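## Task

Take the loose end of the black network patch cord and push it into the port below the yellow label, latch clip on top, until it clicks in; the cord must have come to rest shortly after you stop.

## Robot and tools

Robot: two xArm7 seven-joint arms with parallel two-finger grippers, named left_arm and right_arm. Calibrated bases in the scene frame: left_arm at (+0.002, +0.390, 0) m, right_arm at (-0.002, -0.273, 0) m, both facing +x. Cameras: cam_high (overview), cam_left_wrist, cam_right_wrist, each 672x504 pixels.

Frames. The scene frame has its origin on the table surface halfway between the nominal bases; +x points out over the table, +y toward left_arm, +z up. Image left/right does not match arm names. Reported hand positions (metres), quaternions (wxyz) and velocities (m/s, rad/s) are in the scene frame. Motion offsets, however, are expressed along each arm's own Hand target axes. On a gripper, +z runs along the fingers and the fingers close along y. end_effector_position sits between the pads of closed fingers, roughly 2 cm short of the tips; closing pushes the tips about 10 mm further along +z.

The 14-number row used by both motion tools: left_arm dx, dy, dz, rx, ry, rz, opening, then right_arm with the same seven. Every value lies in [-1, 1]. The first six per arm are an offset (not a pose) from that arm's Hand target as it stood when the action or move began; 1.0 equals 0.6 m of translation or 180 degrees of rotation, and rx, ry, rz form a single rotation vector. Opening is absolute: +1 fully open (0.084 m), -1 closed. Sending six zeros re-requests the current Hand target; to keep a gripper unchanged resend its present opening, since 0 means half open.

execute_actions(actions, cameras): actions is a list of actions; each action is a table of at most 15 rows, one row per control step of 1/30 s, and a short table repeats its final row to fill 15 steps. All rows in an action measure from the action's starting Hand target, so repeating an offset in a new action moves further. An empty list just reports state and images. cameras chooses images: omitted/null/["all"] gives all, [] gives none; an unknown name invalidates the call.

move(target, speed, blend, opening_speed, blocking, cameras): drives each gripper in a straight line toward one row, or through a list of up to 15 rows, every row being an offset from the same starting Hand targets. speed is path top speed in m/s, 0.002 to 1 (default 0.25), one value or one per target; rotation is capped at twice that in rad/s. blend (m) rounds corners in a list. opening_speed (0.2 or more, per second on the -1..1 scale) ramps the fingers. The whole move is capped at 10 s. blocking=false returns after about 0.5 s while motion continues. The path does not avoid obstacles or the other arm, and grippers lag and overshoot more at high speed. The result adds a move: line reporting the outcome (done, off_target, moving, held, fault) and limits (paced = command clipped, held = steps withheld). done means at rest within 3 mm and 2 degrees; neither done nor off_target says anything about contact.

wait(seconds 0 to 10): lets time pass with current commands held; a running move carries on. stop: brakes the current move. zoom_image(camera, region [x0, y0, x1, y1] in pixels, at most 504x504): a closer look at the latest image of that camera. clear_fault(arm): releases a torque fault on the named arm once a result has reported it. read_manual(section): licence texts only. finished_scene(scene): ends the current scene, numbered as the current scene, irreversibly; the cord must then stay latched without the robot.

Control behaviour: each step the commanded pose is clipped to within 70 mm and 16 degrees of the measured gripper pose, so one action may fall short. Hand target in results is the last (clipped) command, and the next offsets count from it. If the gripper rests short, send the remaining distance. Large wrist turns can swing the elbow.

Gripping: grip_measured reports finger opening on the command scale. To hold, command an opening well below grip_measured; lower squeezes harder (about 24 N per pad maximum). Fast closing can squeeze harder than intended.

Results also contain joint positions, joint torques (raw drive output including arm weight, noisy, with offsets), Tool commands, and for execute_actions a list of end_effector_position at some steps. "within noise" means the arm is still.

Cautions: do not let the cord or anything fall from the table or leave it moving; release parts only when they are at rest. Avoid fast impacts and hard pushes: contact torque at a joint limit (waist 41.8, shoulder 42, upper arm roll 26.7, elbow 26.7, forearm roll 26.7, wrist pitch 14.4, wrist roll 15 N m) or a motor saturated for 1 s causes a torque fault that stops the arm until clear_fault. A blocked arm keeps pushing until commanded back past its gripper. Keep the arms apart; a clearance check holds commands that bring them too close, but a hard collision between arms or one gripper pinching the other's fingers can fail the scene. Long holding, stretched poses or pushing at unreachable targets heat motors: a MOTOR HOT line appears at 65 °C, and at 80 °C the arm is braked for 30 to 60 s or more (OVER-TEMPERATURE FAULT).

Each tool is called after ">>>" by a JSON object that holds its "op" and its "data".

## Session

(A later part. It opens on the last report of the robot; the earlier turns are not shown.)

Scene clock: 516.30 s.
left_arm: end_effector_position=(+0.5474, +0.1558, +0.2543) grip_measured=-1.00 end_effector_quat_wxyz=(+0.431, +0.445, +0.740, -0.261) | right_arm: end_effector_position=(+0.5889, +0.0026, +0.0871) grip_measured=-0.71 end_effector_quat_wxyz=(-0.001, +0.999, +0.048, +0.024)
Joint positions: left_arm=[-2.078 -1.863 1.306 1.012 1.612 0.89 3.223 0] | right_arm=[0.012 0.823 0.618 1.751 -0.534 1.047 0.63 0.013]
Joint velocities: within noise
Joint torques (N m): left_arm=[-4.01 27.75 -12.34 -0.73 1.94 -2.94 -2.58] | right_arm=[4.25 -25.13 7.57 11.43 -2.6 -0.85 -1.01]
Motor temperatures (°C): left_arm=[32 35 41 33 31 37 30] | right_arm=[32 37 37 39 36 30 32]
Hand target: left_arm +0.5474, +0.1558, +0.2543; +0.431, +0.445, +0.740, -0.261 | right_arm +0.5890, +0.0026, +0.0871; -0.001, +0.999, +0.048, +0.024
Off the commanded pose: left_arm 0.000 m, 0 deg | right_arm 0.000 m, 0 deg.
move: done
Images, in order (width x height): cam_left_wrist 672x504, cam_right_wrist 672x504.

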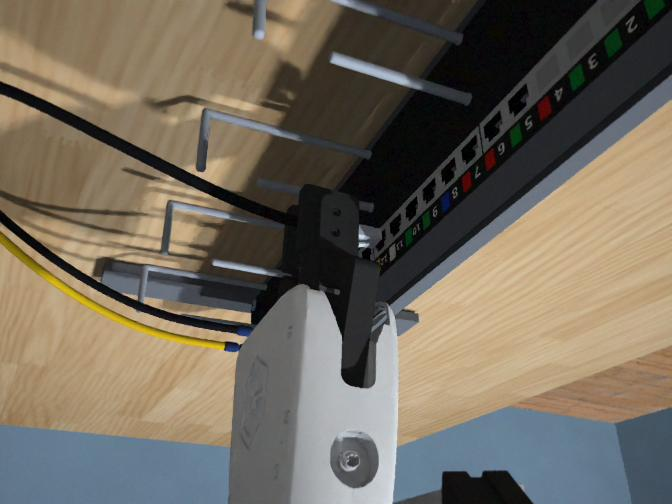

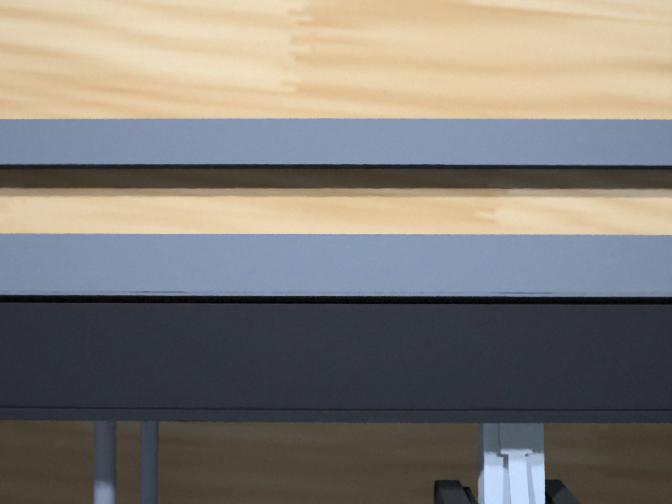

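>>> {"op": "move", "data": {"target": [0,0,0,0,0,0,-1, -0.0001,0.001,0.0015,0,0,0,-1], "speed": 0.02, "cameras": ["cam_left_wrist","cam_right_wrist"]}}

>>> {"op": "zoom_image", "data": {"camera": "cam_left_wrist", "region": [360, 226, 400, 256]}}

Scene clock: 532.03 s.
left_arm: end_effector_position=(+0.5474, +0.1558, +0.2543) grip_measured=-1.00 end_effector_quat_wxyz=(+0.431, +0.445, +0.740, -0.261) | right_arm: end_effector_position=(+0.5890, +0.0020, +0.0862) grip_measured=-0.71 end_effector_quat_wxyz=(-0.001, +0.999, +0.048, +0.024)
Joint positions: left_arm=[-2.078 -1.863 1.306 1.012 1.612 0.89 3.223 0] | right_arm=[0.011 0.824 0.617 1.75 -0.534 1.044 0.63 0.013]
Joint velocities: within noise
Joint torques (N m): left_arm=[-3.69 27.45 -12.29 -1.58 1.95 -3 -2.55] | right_arm=[-4.15 -24.6 7.62 8.65 -2.41 -3.2 -1.05]
Motor temperatures (°C): left_arm=[32 35 41 33 31 37 30] | right_arm=[32 37 37 39 36 30 32]
Hand target: left_arm +0.5474, +0.1558, +0.2543; +0.431, +0.445, +0.740, -0.261 | right_arm +0.5890, +0.0020, +0.0862; -0.001, +0.999, +0.048, +0.024
Off the commanded pose: left_arm 0.000 m, 0 deg | right_arm 0.000 m, 0 deg.
move: done
Images, in order (width x height): cam_left_wrist 672x504, cam_right_wrist 672x504.

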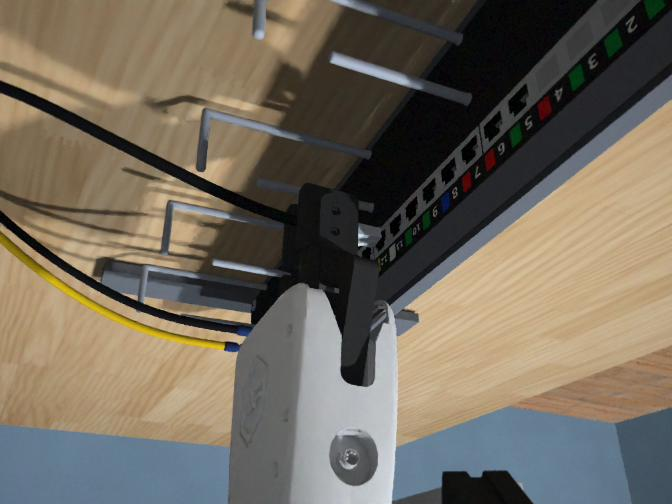

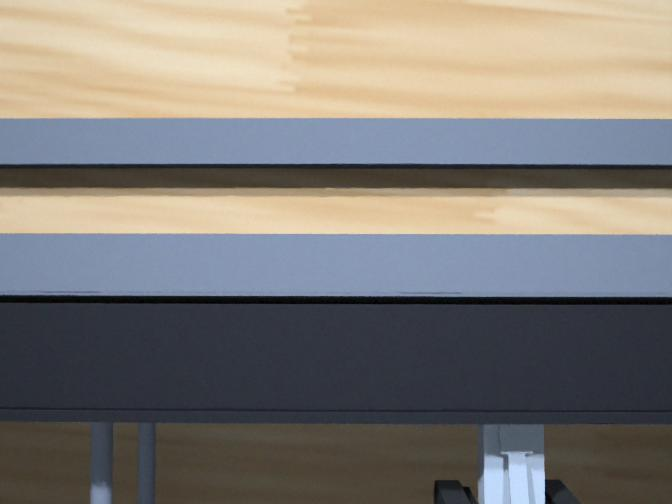

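Scaled by 12.600 from the camera's 672x504 image, which has a finer 960x720 frame.

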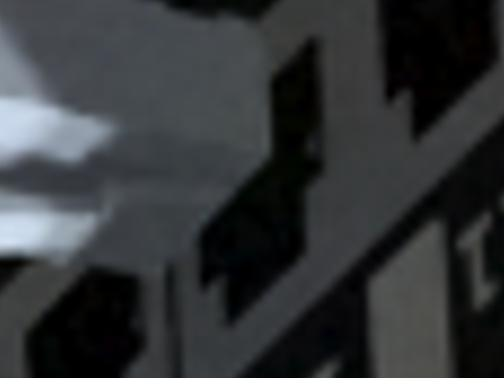

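>>> {"op": "move", "data": {"target": [0,0,0,0,0,0,-1, 0.0075,0,0.0004,0,0,0,-1], "speed": 0.02, "cameras": ["cam_left_wrist","cam_right_wrist"]}}

>>> {"op": "zoom_image", "data": {"camera": "cam_left_wrist", "region": [360, 226, 400, 256]}}

>>> {"op": "zoom_image", "data": {"camera": "cam_right_wrist", "region": [440, 404, 600, 504]}}

Scene clock: 542.80 s.
left_arm: end_effector_position=(+0.5474, +0.1558, +0.2543) grip_measured=-1.00 end_effector_quat_wxyz=(+0.431, +0.445, +0.740, -0.261) | right_arm: end_effector_position=(+0.5935, +0.0024, +0.0862) grip_measured=-0.71 end_effector_quat_wxyz=(-0.001, +0.999, +0.048, +0.024)
Joint positions: left_arm=[-2.078 -1.863 1.306 1.012 1.612 0.89 3.223 0] | right_arm=[0.018 0.839 0.614 1.777 -0.536 1.055 0.624 0.013]
Joint velocities: within noise
Joint torques (N m): left_arm=[-3.83 27.68 -12.55 -2.45 1.97 -2.62 -2.52] | right_arm=[4.95 -25.34 9.38 11.62 -2.19 -1.56 -1.13]
Motor temperatures (°C): left_arm=[32 35 41 33 31 37 30] | right_arm=[32 37 37 39 36 30 32]
Hand target: left_arm +0.5474, +0.1558, +0.2543; +0.431, +0.445, +0.740, -0.261 | right_arm +0.5935, +0.0024, +0.0862; -0.001, +0.999, +0.048, +0.024
Off the commanded pose: left_arm 0.000 m, 0 deg | right_arm 0.000 m, 0 deg.
move: done
Images, in order (width x height): cam_left_wrist 672x504, cam_right_wrist 672x504.

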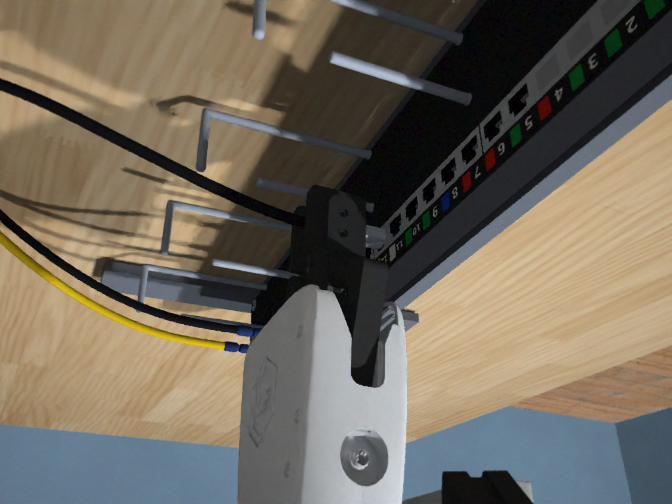

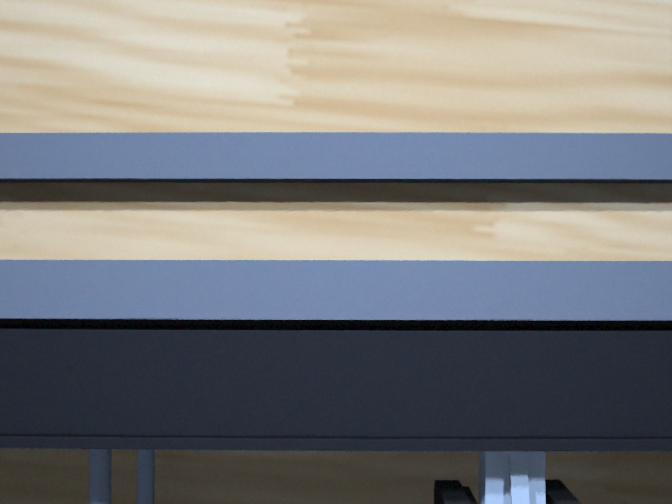

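Scaled by 12.600 from the camera's 672x504 image, which has a finer 960x720 frame.

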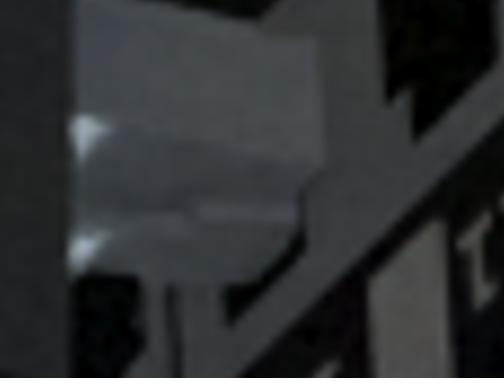

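Scaled by 3.150 from the camera's 672x504 image, which has a finer 960x720 frame.

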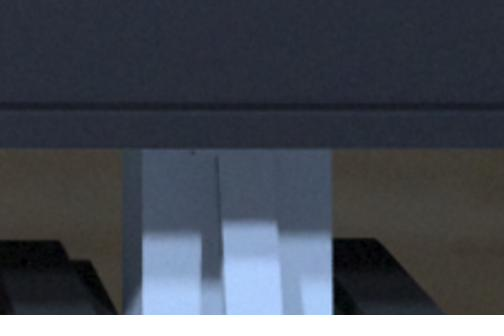

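>>> {"op": "move", "data": {"target": [0,0,0,0,0,0,-1, 0.0067,0,0.0003,0,0,0,-1], "speed": 0.02, "cameras": ["cam_left_wrist","cam_right_wrist"]}}

>>> {"op": "zoom_image", "data": {"camera": "cam_left_wrist", "region": [360, 226, 400, 256]}}

>>> {"op": "zoom_image", "data": {"camera": "cam_right_wrist", "region": [440, 404, 600, 504]}}

Scene clock: 548.33 s.
left_arm: end_effector_position=(+0.5474, +0.1558, +0.2543) grip_measured=-1.00 end_effector_quat_wxyz=(+0.431, +0.445, +0.740, -0.261) | right_arm: end_effector_position=(+0.5975, +0.0028, +0.0862) grip_measured=-0.71 end_effector_quat_wxyz=(-0.001, +0.999, +0.048, +0.024)
Joint positions: left_arm=[-2.078 -1.863 1.306 1.012 1.612 0.89 3.223 0] | right_arm=[0.025 0.852 0.611 1.802 -0.536 1.065 0.618 0.013]
Joint velocities: within noise
Joint torques (N m): left_arm=[-3.57 27.89 -12.48 -2.99 2.15 -2.92 -2.54] | right_arm=[5.07 -26.78 9.45 13.04 -2.68 -2.59 -1.3]
Motor temperatures (°C): left_arm=[32 35 41 33 31 37 30] | right_arm=[32 37 38 39 36 30 32]
Hand target: left_arm +0.5474, +0.1558, +0.2543; +0.431, +0.445, +0.740, -0.261 | right_arm +0.5975, +0.0028, +0.0862; -0.001, +0.999, +0.048, +0.024
Off the commanded pose: left_arm 0.000 m, 0 deg | right_arm 0.000 m, 0 deg.
move: done
Images, in order (width x height): cam_left_wrist 672x504, cam_right_wrist 672x504.

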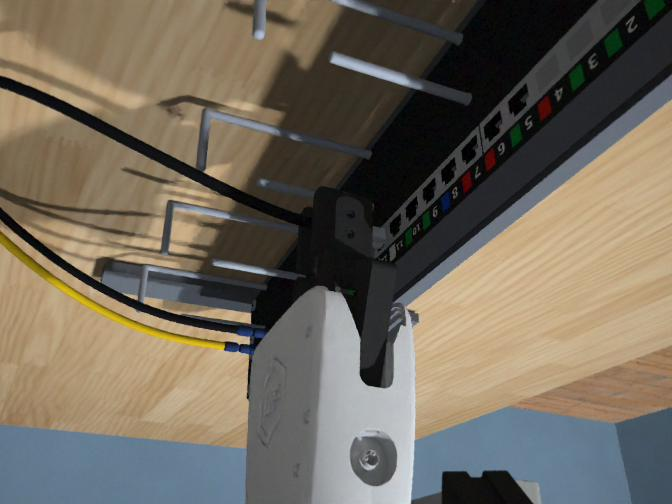

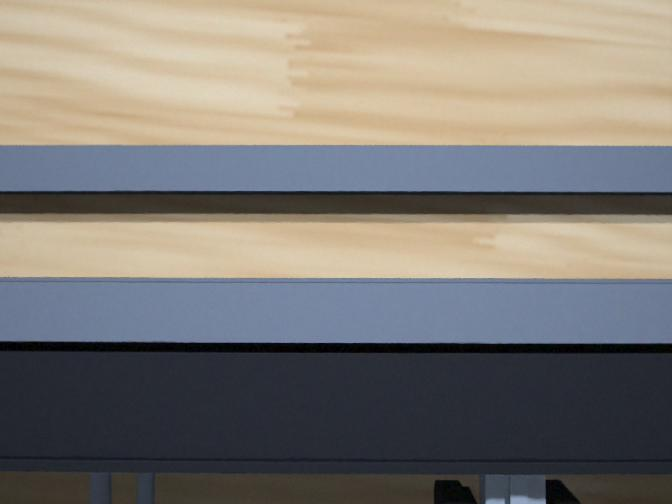

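Scaled by 12.600 from the camera's 672x504 image, which has a finer 960x720 frame.

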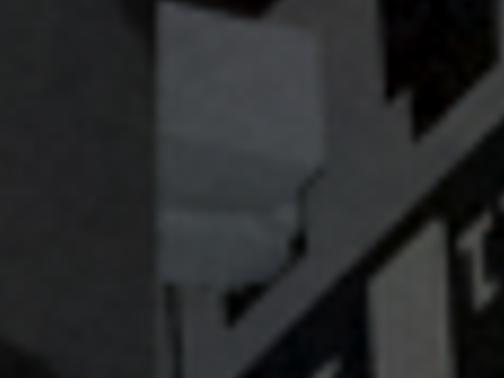

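Scaled by 3.150 from the camera's 672x504 image, which has a finer 960x720 frame.

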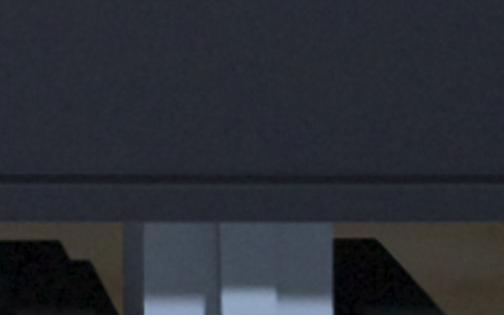

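>>> {"op": "move", "data": {"target": [0,0,0,0,0,0,-1, 0.005,0,0.0002,0,0,0,-1], "speed": 0.02, "cameras": ["cam_left_wrist","cam_right_wrist"]}}

>>> {"op": "zoom_image", "data": {"camera": "cam_left_wrist", "region": [350, 206, 430, 266]}}

Scene clock: 551.77 s.
left_arm: end_effector_position=(+0.5474, +0.1558, +0.2543) grip_measured=-1.00 end_effector_quat_wxyz=(+0.431, +0.445, +0.740, -0.261) | right_arm: end_effector_position=(+0.6005, +0.0031, +0.0863) grip_measured=-0.71 end_effector_quat_wxyz=(-0.001, +0.999, +0.048, +0.024)
Joint positions: left_arm=[-2.078 -1.863 1.306 1.012 1.612 0.89 3.223 0] | right_arm=[0.031 0.862 0.609 1.821 -0.537 1.073 0.614 0.013]
Joint velocities: within noise
Joint torques (N m): left_arm=[-3.96 27.13 -12.28 -3.74 2.02 -2.92 -2.52] | right_arm=[5.07 -27.1 9.18 13.61 -2.84 -3.69 -1.22]
Motor temperatures (°C): left_arm=[32 35 41 34 31 37 30] | right_arm=[32 37 38 39 36 30 32]
Hand target: left_arm +0.5474, +0.1558, +0.2543; +0.431, +0.445, +0.740, -0.261 | right_arm +0.6005, +0.0031, +0.0862; -0.001, +0.999, +0.048, +0.024
Off the commanded pose: left_arm 0.000 m, 0 deg | right_arm 0.000 m, 0 deg.
move: done
Images, in order (width x height): cam_left_wrist 672x504, cam_right_wrist 672x504.

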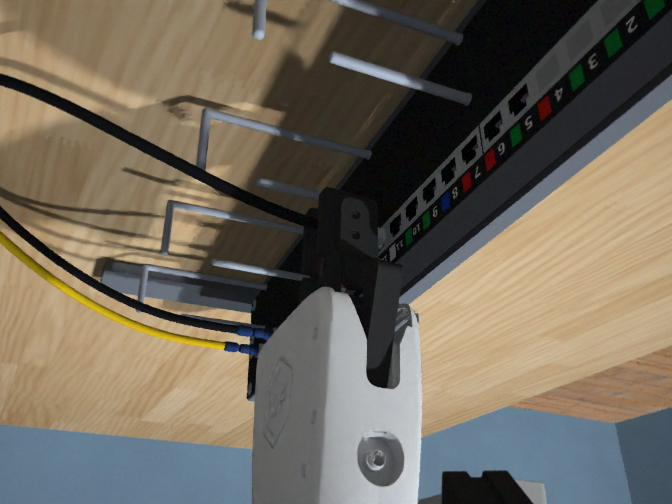

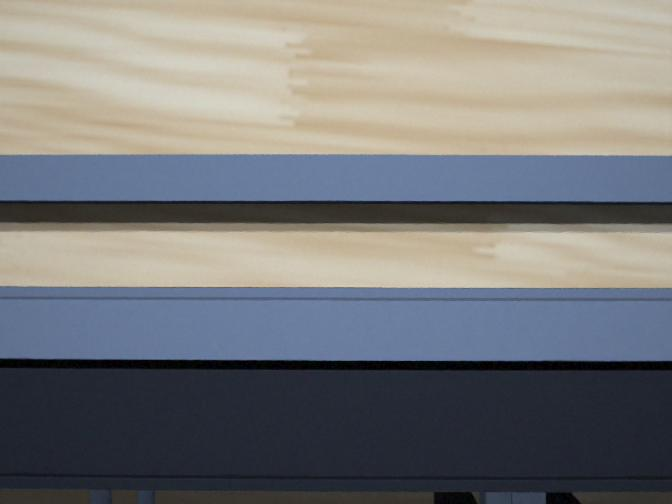

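Scaled by 6.300 from the camera's 672x504 image, which has a finer 960x720 frame.

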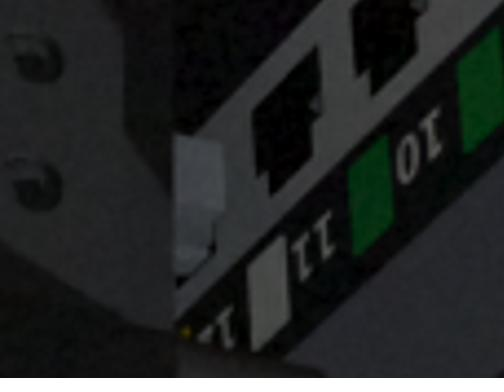

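>>> {"op": "move", "data": {"target": [0,0,0,0,0,0,-1, 0.0025,0,0.0001,0,0,0,-1], "speed": 0.015, "cameras": ["cam_left_wrist"]}}

>>> {"op": "zoom_image", "data": {"camera": "cam_left_wrist", "region": [350, 206, 430, 266]}}

Scene clock: 556.10 s.
left_arm: end_effector_position=(+0.5474, +0.1558, +0.2543) grip_measured=-1.00 end_effector_quat_wxyz=(+0.431, +0.445, +0.740, -0.261) | right_arm: end_effector_position=(+0.6018, +0.0032, +0.0862) grip_measured=-0.71 end_effector_quat_wxyz=(-0.001, +0.999, +0.048, +0.024)
Joint positions: left_arm=[-2.078 -1.863 1.306 1.012 1.612 0.89 3.223 0] | right_arm=[0.033 0.867 0.608 1.83 -0.537 1.077 0.612 0.013]
Joint velocities: within noise
Joint torques (N m): left_arm=[-3.5 27.57 -12.5 -4.25 2.06 -2.79 -2.43] | right_arm=[3.76 -27.17 7.53 16.32 -4.18 -7.38 -1.25]
Motor temperatures (°C): left_arm=[32 35 41 34 31 37 30] | right_arm=[32 37 38 40 36 31 32]
Hand target: left_arm +0.5474, +0.1558, +0.2543; +0.431, +0.445, +0.740, -0.261 | right_arm +0.6020, +0.0032, +0.0863; -0.001, +0.999, +0.048, +0.024
Off the commanded pose: left_arm 0.000 m, 0 deg | right_arm 0.000 m, 0 deg.
move: done
Images, in order (width x height): cam_left_wrist 672x504.

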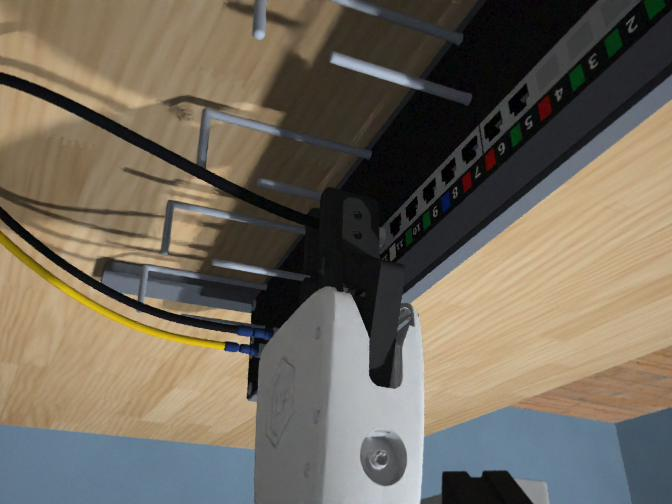

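Scaled by 6.300 from the camera's 672x504 image, which has a finer 960x720 frame.

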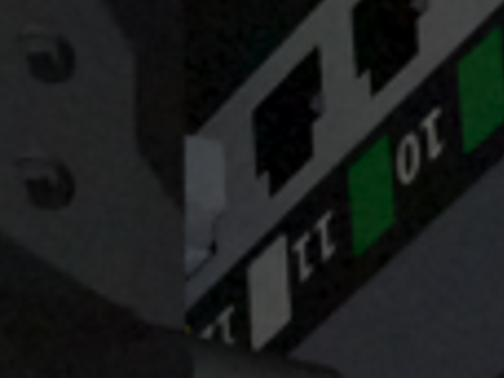

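>>> {"op": "move", "data": {"target": [[0,0,0,0,0,0,-1, 0.0013,0,0.0001,0,0,0,-1],[0,0,0,0,0,0,-1, -0.0035,0,-0.0002,0,0,0,-1]], "speed": 0.01, "cameras": ["cam_left_wrist"]}}

>>> {"op": "zoom_image", "data": {"camera": "cam_left_wrist", "region": [350, 206, 430, 266]}}

Scene clock: 563.67 s.
left_arm: end_effector_position=(+0.5474, +0.1558, +0.2543) grip_measured=-1.00 end_effector_quat_wxyz=(+0.431, +0.445, +0.740, -0.261) | right_arm: end_effector_position=(+0.6000, +0.0031, +0.0864) grip_measured=-0.71 end_effector_quat_wxyz=(-0.001, +0.999, +0.048, +0.025)
Joint positions: left_arm=[-2.078 -1.863 1.306 1.012 1.612 0.89 3.223 0] | right_arm=[0.03 0.86 0.609 1.817 -0.537 1.071 0.615 0.013]
Joint velocities: within noise
Joint torques (N m): left_arm=[-3.84 27.9 -12.31 -4.22 1.74 -2.87 -2.57] | right_arm=[-1.71 -35.04 16.81 5.97 4.22 -0.32 0.96]
Motor temperatures (°C): left_arm=[32 35 41 34 31 37 30] | right_arm=[32 38 38 41 36 32 32]
Hand target: left_arm +0.5474, +0.1558, +0.2543; +0.431, +0.445, +0.740, -0.261 | right_arm +0.5999, +0.0030, +0.0863; -0.001, +0.999, +0.048, +0.024
Off the commanded pose: left_arm 0.000 m, 0 deg | right_arm 0.000 m, 0 deg.
move: done
Images, in order (width x height): cam_left_wrist 672x504.

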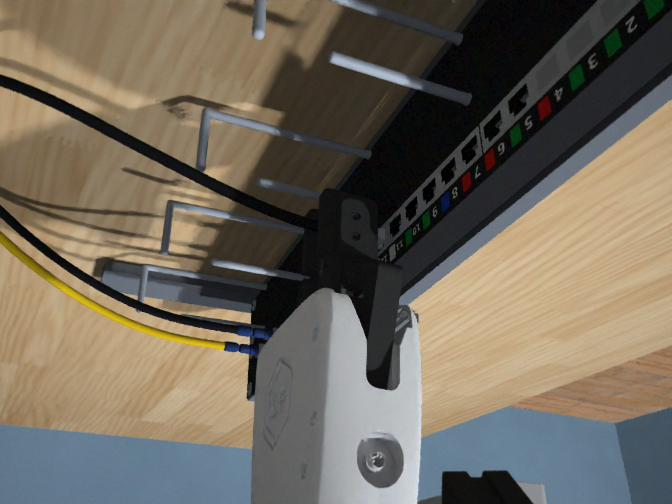

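Scaled by 6.300 from the camera's 672x504 image, which has a finer 960x720 frame.

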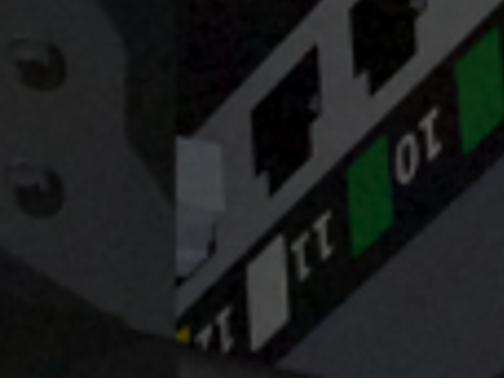

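>>> {"op": "move", "data": {"target": [[0,0,0,0,0,0,-1, 0.0032,0,0.0002,0,0,0,-1],[0,0,0,0,0,0,-1, 0.0025,0,0.0002,0,0,0,-1],[0,0,0,0,0,0,-1, 0.0025,0,0.0002,0,0,0,-0.3]], "speed": 0.015, "opening_speed": 0.5, "cameras": ["cam_left_wrist"]}}

>>> {"op": "move", "data": {"target": [0,0,0,0,0,0,-1, -0.008,0,-0.18,0,0,0,-0.3], "speed": 0.12}}

>>> {"op": "zoom_image", "data": {"camera": "cam_left_wrist", "region": [320, 196, 420, 271]}}

>>> {"op": "zoom_image", "data": {"camera": "cam_right_wrist", "region": [380, 260, 540, 380]}}

Scene clock: 572.27 s.
left_arm: end_effector_position=(+0.5474, +0.1558, +0.2543) grip_measured=-1.00 end_effector_quat_wxyz=(+0.431, +0.445, +0.740, -0.261) | right_arm: end_effector_position=(+0.6014, +0.0031, +0.0863) grip_measured=-0.32 end_effector_quat_wxyz=(-0.001, +0.999, +0.048, +0.024)
Joint positions: left_arm=[-2.078 -1.863 1.306 1.012 1.612 0.89 3.223 0] | right_arm=[0.032 0.865 0.608 1.827 -0.537 1.075 0.613 0.03]
Joint velocities: within noise
Joint torques (N m): left_arm=[-3.5 27.58 -12.28 -4.23 1.85 -2.76 -2.37] | right_arm=[1.88 -25.8 8.14 8.85 0.8 -0.74 0.3]
Motor temperatures (°C): left_arm=[32 35 41 34 31 37 30] | right_arm=[32 38 38 40 36 32 32]
Hand target: left_arm +0.5474, +0.1558, +0.2543; +0.431, +0.445, +0.740, -0.261 | right_arm +0.6014, +0.0032, +0.0862; -0.001, +0.999, +0.048, +0.024
Off the commanded pose: left_arm 0.000 m, 0 deg | right_arm 0.000 m, 0 deg.
move: done
Images, in order (width x height): cam_left_wrist 672x504.

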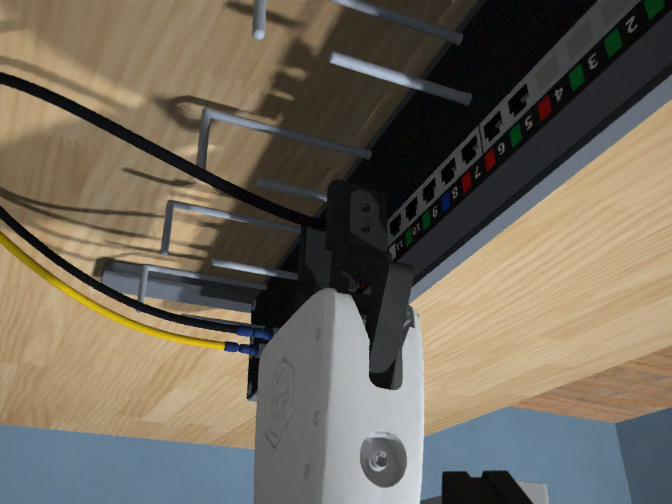

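Scene clock: 573.63 s.
left_arm: end_effector_position=(+0.5474, +0.1558, +0.2543) grip_measured=-1.00 end_effector_quat_wxyz=(+0.431, +0.445, +0.740, -0.261) | right_arm: end_effector_position=(+0.5913, +0.0022, +0.1938) grip_measured=-0.32 end_effector_quat_wxyz=(-0.001, +0.999, +0.048, +0.024)
Joint positions: left_arm=[-2.078 -1.863 1.306 1.012 1.612 0.89 3.223 0] | right_arm=[0.024 0.731 0.661 1.915 -0.464 1.283 0.573 0.03]
Joint velocities: within noise
Joint torques (N m): left_arm=[-3.7 26.79 -12.53 -4.51 1.77 -2.92 -2.43] | right_arm=[4.32 -33.13 11.81 11.8 2.67 -0.91 -1.05]
Motor temperatures (°C): left_arm=[32 35 41 34 31 37 30] | right_arm=[32 38 38 40 36 32 32]
Hand target: left_arm +0.5474, +0.1558, +0.2543; +0.431, +0.445, +0.740, -0.261 | right_arm +0.5913, +0.0022, +0.1939; -0.001, +0.999, +0.048, +0.024
Off the commanded pose: left_arm 0.000 m, 0 deg | right_arm 0.000 m, 0 deg.
move: done

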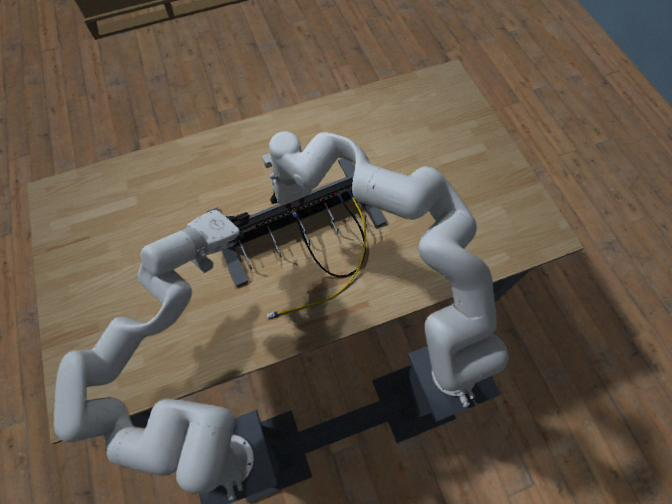

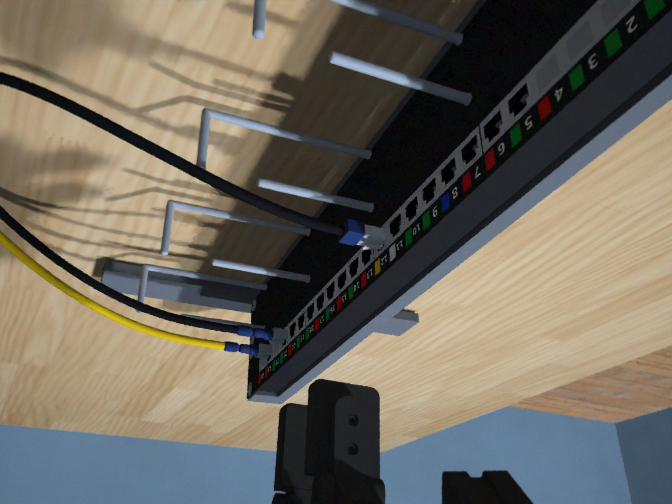

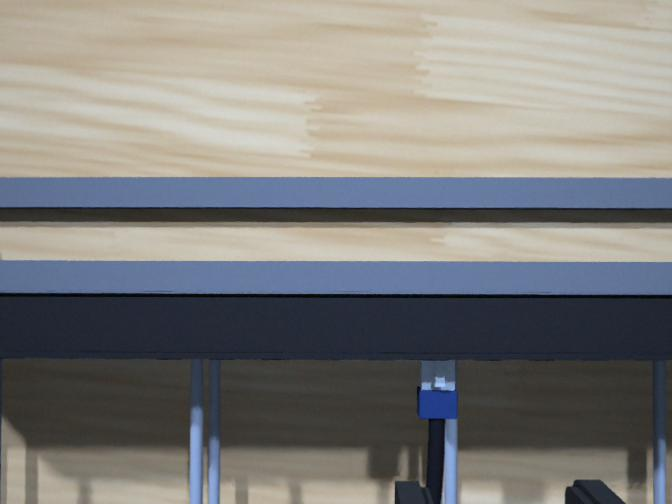

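Scaled by 5.040 from the camera's 672x504 image, which has a finer 960x720 frame.

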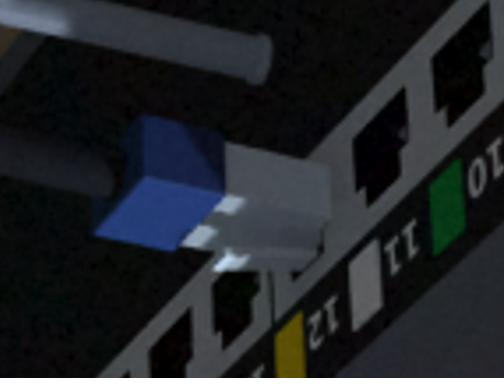

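Scaled by 3.150 from the camera's 672x504 image, which has a finer 960x720 frame.

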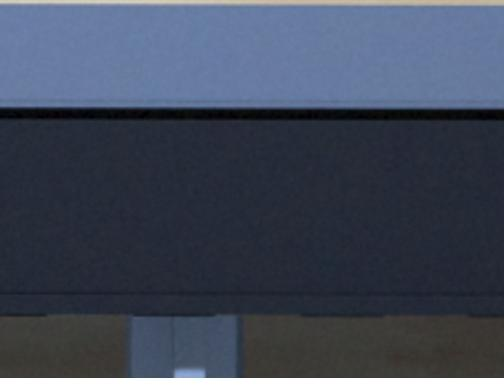

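>>> {"op": "zoom_image", "data": {"camera": "cam_left_wrist", "region": [334, 212, 398, 260]}}

Scaled by 7.875 from the camera's 672x504 image, which has a finer 960x720 frame.

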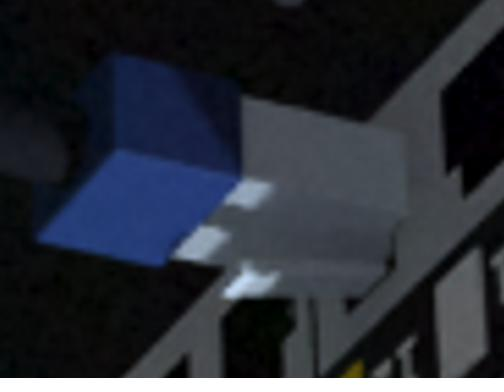

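>>> {"op": "move", "data": {"target": [[0,0,0,0,0,0,-1, -0.0163,0.0001,-0.0008,0,0,0,-0.3],[0,0,0,0,0,0,-1, -0.0252,0.0001,0.1782,0,0,0,-0.3],[0,0,0,0,0,0,-1, -0.0252,0.0001,0.1782,0,0,0,-0.9]], "speed": [0.08,0.08,0.02], "opening_speed": 0.6, "cameras": ["cam_left_wrist","cam_right_wrist"]}}

>>> {"op": "zoom_image", "data": {"camera": "cam_right_wrist", "region": [400, 354, 600, 504]}}

Scene clock: 592.80 s.
left_arm: end_effector_position=(+0.5474, +0.1558, +0.2543) grip_measured=-1.00 end_effector_quat_wxyz=(+0.431, +0.445, +0.740, -0.261) | right_arm: end_effector_position=(+0.5815, +0.0012, +0.0863) grip_measured=-0.88 end_effector_quat_wxyz=(-0.001, +0.999, +0.048, +0.024)
Joint positions: left_arm=[-2.078 -1.863 1.306 1.012 1.612 0.89 3.223 0] | right_arm=[0 0.799 0.621 1.705 -0.53 1.026 0.639 0.005]
Joint velocities: within noise
Joint torques (N m): left_arm=[-3.5 28.04 -12.71 -4.22 1.67 -2.75 -2.36] | right_arm=[3.5 -24.77 7.54 8.88 -2.33 -3.22 0.88]
Motor temperatures (°C): left_arm=[32 35 41 34 31 37 30] | right_arm=[32 38 38 39 36 31 32]
Hand target: left_arm +0.5474, +0.1558, +0.2543; +0.431, +0.445, +0.740, -0.261 | right_arm +0.5815, +0.0012, +0.0863; -0.001, +0.999, +0.048, +0.024
Off the commanded pose: left_arm 0.000 m, 0 deg | right_arm 0.000 m, 0 deg.
move: done
Images, in order (width x height): cam_left_wrist 672x504, cam_right_wrist 672x504.

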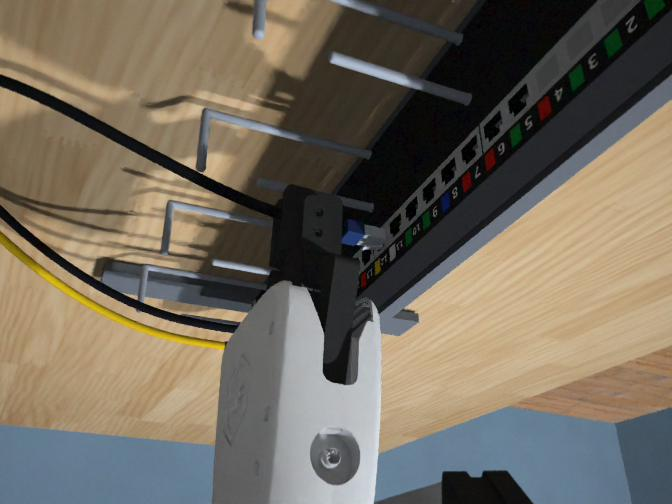

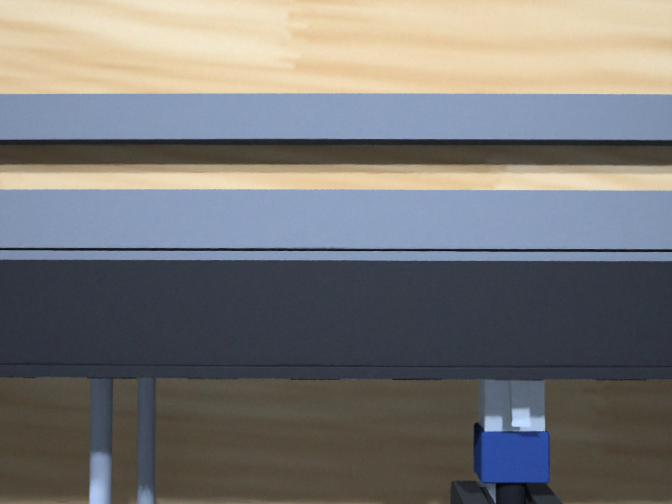

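Scaled by 2.520 from the camera's 672x504 image, which has a finer 960x720 frame.

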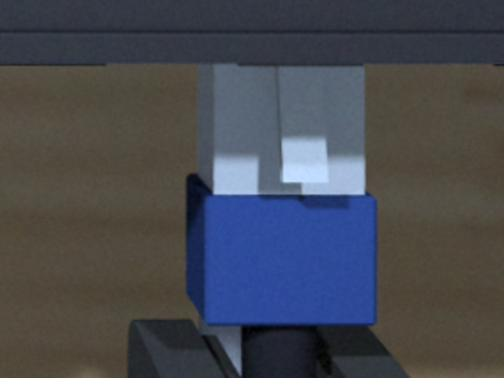

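>>> {"op": "move", "data": {"target": [0,0,0,0,0,0,-1, 0.0067,0,0.0003,0,0,0,-0.95], "speed": 0.015, "cameras": ["cam_left_wrist","cam_right_wrist"]}}

>>> {"op": "zoom_image", "data": {"camera": "cam_right_wrist", "region": [400, 354, 600, 504]}}

>>> {"op": "zoom_image", "data": {"camera": "cam_left_wrist", "region": [334, 212, 398, 260]}}

Scene clock: 597.37 s.
left_arm: end_effector_position=(+0.5474, +0.1558, +0.2543) grip_measured=-1.00 end_effector_quat_wxyz=(+0.431, +0.445, +0.740, -0.261) | right_arm: end_effector_position=(+0.5855, +0.0016, +0.0863) grip_measured=-0.88 end_effector_quat_wxyz=(-0.001, +0.999, +0.048, +0.024)
Joint positions: left_arm=[-2.078 -1.863 1.306 1.012 1.612 0.89 3.223 0] | right_arm=[0.007 0.812 0.618 1.729 -0.531 1.036 0.634 0.005]
Joint velocities: within noise
Joint torques (N m): left_arm=[-3.88 27.26 -12.38 -4.11 1.57 -2.75 -2.45] | right_arm=[1.08 -28.41 4.59 18.22 -5.06 -7.18 -1.07]
Motor temperatures (°C): left_arm=[32 35 41 34 31 37 30] | right_arm=[32 38 38 40 36 31 32]
Hand target: left_arm +0.5474, +0.1558, +0.2543; +0.431, +0.445, +0.740, -0.261 | right_arm +0.5855, +0.0016, +0.0863; -0.001, +0.999, +0.048, +0.024
Off the commanded pose: left_arm 0.000 m, 0 deg | right_arm 0.000 m, 0 deg.
move: done
Images, in order (width x height): cam_left_wrist 672x504, cam_right_wrist 672x504.

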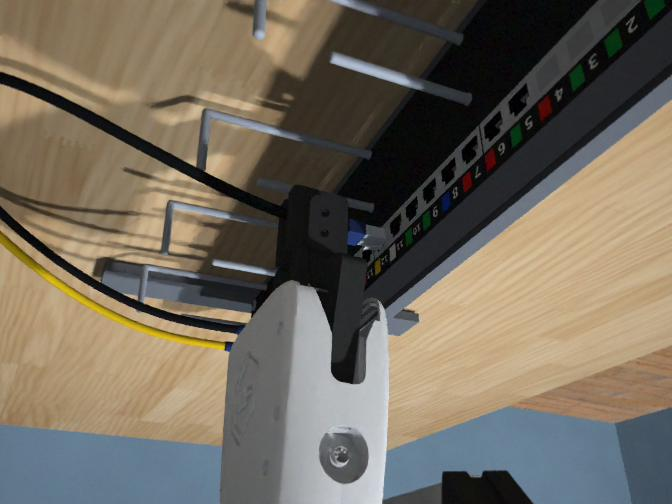

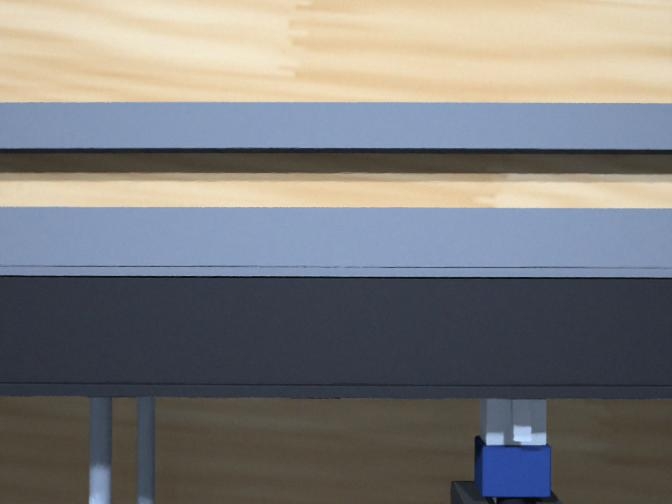

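Scaled by 2.520 from the camera's 672x504 image, which has a finer 960x720 frame.

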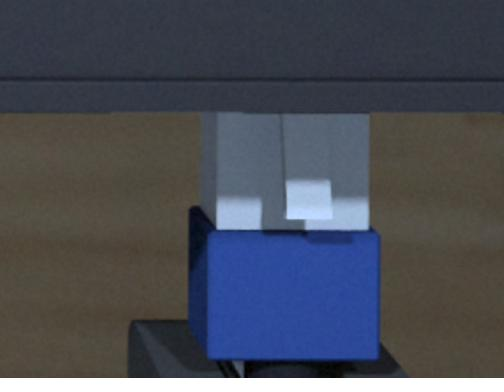

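Scaled by 7.875 from the camera's 672x504 image, which has a finer 960x720 frame.

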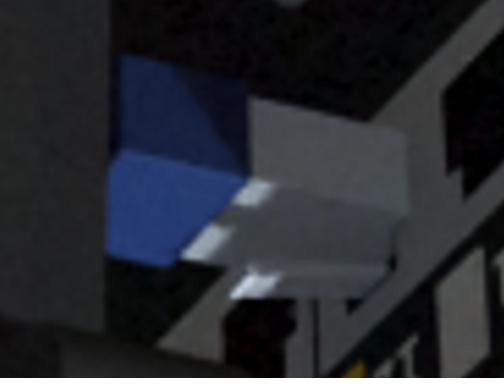

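>>> {"op": "move", "data": {"target": [[0,0,0,0,0,0,-1, -0.0007,0,0,0,0,0,-0.95],[0,0,0,0,0,0,-1, -0.0007,0,0,0,0,0,-0.3]], "speed": 0.015, "opening_speed": 0.5, "cameras": []}}

>>> {"op": "move", "data": {"target": [0,0,0,0,0,0,-1, -0.02,0,-0.18,0,0,0,-0.3], "speed": 0.12}}

>>> {"op": "zoom_image", "data": {"camera": "cam_left_wrist", "region": [334, 212, 398, 260]}}

Scene clock: 604.43 s.
left_arm: end_effector_position=(+0.5474, +0.1558, +0.2543) grip_measured=-1.00 end_effector_quat_wxyz=(+0.431, +0.445, +0.740, -0.261) | right_arm: end_effector_position=(+0.5851, +0.0016, +0.0863) grip_measured=-0.32 end_effector_quat_wxyz=(-0.001, +0.999, +0.048, +0.024)
Joint positions: left_arm=[-2.078 -1.863 1.306 1.012 1.612 0.89 3.223 0] | right_arm=[0.006 0.81 0.618 1.726 -0.531 1.034 0.634 0.03]
Joint velocities: within noise
Joint torques (N m): left_arm=[-3.36 27.59 -12.65 -4.32 1.35 -2.79 -2.33] | right_arm=[4.07 -24.75 7.4 8.7 0.31 -0.84 0.81]
Motor temperatures (°C): left_arm=[32 35 41 34 31 37 30] | right_arm=[32 38 38 41 36 32 32]
Hand target: left_arm +0.5474, +0.1558, +0.2543; +0.431, +0.445, +0.740, -0.261 | right_arm +0.5851, +0.0015, +0.0863; -0.001, +0.999, +0.048, +0.024
Off the commanded pose: left_arm 0.000 m, 0 deg | right_arm 0.000 m, 0 deg.
move: done
No camera images: "cameras" was empty.

Scene clock: 605.80 s.
left_arm: end_effector_position=(+0.5474, +0.1558, +0.2543) grip_measured=-1.00 end_effector_quat_wxyz=(+0.431, +0.445, +0.740, -0.261) | right_arm: end_effector_position=(+0.5679, -0.0001, +0.1935) grip_measured=-0.32 end_effector_quat_wxyz=(-0.001, +0.999, +0.048, +0.024)
Joint positions: left_arm=[-2.078 -1.863 1.306 1.012 1.612 0.89 3.223 0] | right_arm=[-0.027 0.644 0.686 1.765 -0.439 1.224 0.595 0.03]
Joint velocities: within noise
Joint torques (N m): left_arm=[-3.09 27.29 -12.56 -4.29 1.49 -2.89 -2.42] | right_arm=[-3.71 -31.76 12.05 11.76 2.73 -0.76 -1.12]
Motor temperatures (°C): left_arm=[32 35 41 34 31 37 30] | right_arm=[32 38 38 41 36 32 32]
Hand target: left_arm +0.5474, +0.1558, +0.2543; +0.431, +0.445, +0.740, -0.261 | right_arm +0.5679, -0.0001, +0.1936; -0.001, +0.999, +0.048, +0.024
Off the commanded pose: left_arm 0.000 m, 0 deg | right_arm 0.000 m, 0 deg.
move: done

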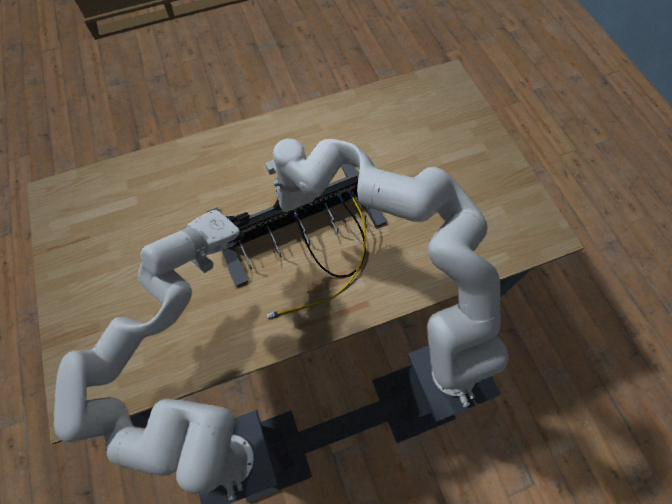

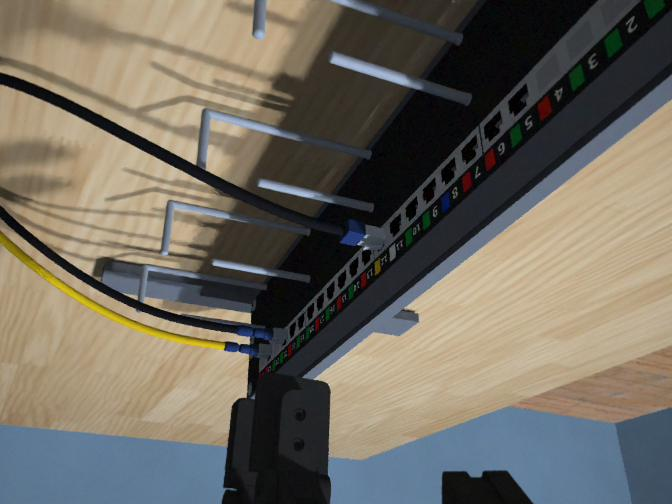

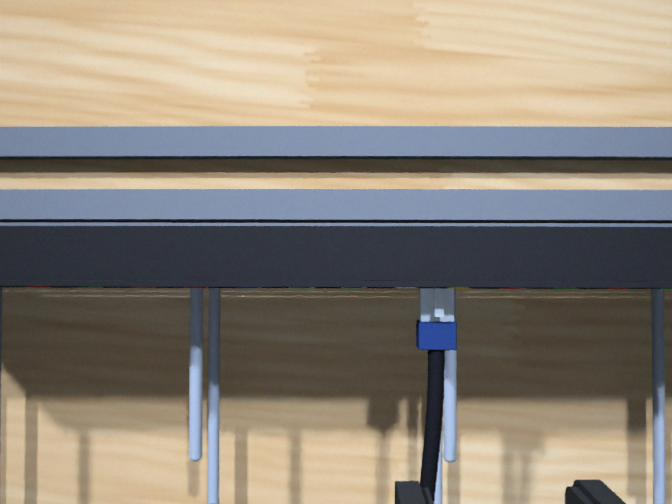

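Scaled by 7.875 from the camera's 672x504 image, which has a finer 960x720 frame.

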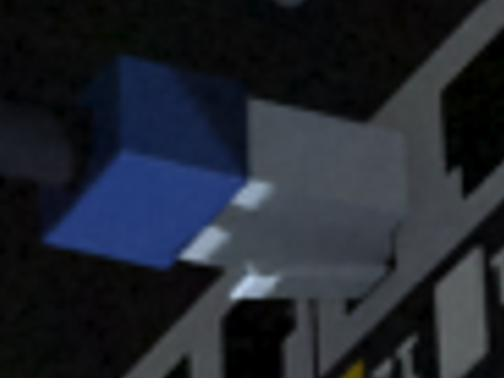

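>>> {"op": "wait", "data": {"seconds": 1.5, "cameras": ["cam_left_wrist"]}}

>>> {"op": "finished_scene", "data": {"scene": 2}}

Scene clock: 615.60 s.
left_arm: end_effector_position=(+0.5474, +0.1558, +0.2543) grip_measured=-1.00 end_effector_quat_wxyz=(+0.431, +0.445, +0.740, -0.261) | right_arm: end_effector_position=(+0.5679, -0.0001, +0.1936) grip_measured=-0.32 end_effector_quat_wxyz=(-0.001, +0.999, +0.048, +0.024)
Joint positions: left_arm=[-2.078 -1.863 1.306 1.012 1.612 0.89 3.223 0] | right_arm=[-0.027 0.643 0.686 1.765 -0.439 1.225 0.595 0.03]
Joint velocities: within noise
Joint torques (N m): left_arm=[-3.57 27.25 -12.56 -4.5 1.3 -2.83 -2.48] | right_arm=[-4.44 -31.66 11.74 12.09 2.78 -0.96 -1.15]
Motor temperatures (°C): left_arm=[32 35 41 34 31 37 30] | right_arm=[32 38 38 40 36 31 32]
Hand target: left_arm +0.5474, +0.1558, +0.2543; +0.431, +0.445, +0.740, -0.261 | right_arm +0.5679, -0.0001, +0.1936; -0.001, +0.999, +0.048, +0.024
Tool commands: left_gripper/opening=-1.0 right_gripper/opening=-0.3
Off the commanded pose: left_arm 0.000 m, 0 deg | right_arm 0.000 m, 0 deg.
wait: 1.50 s; at rest from the start
Images, in order (width x height): cam_left_wrist 672x504.

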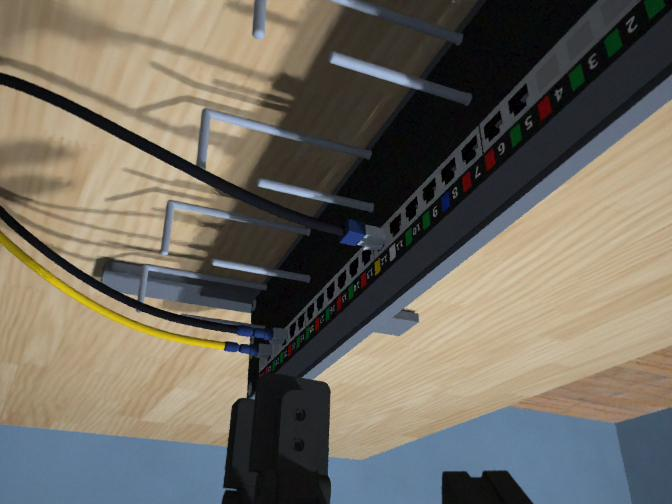

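The scene is finished: the task was done.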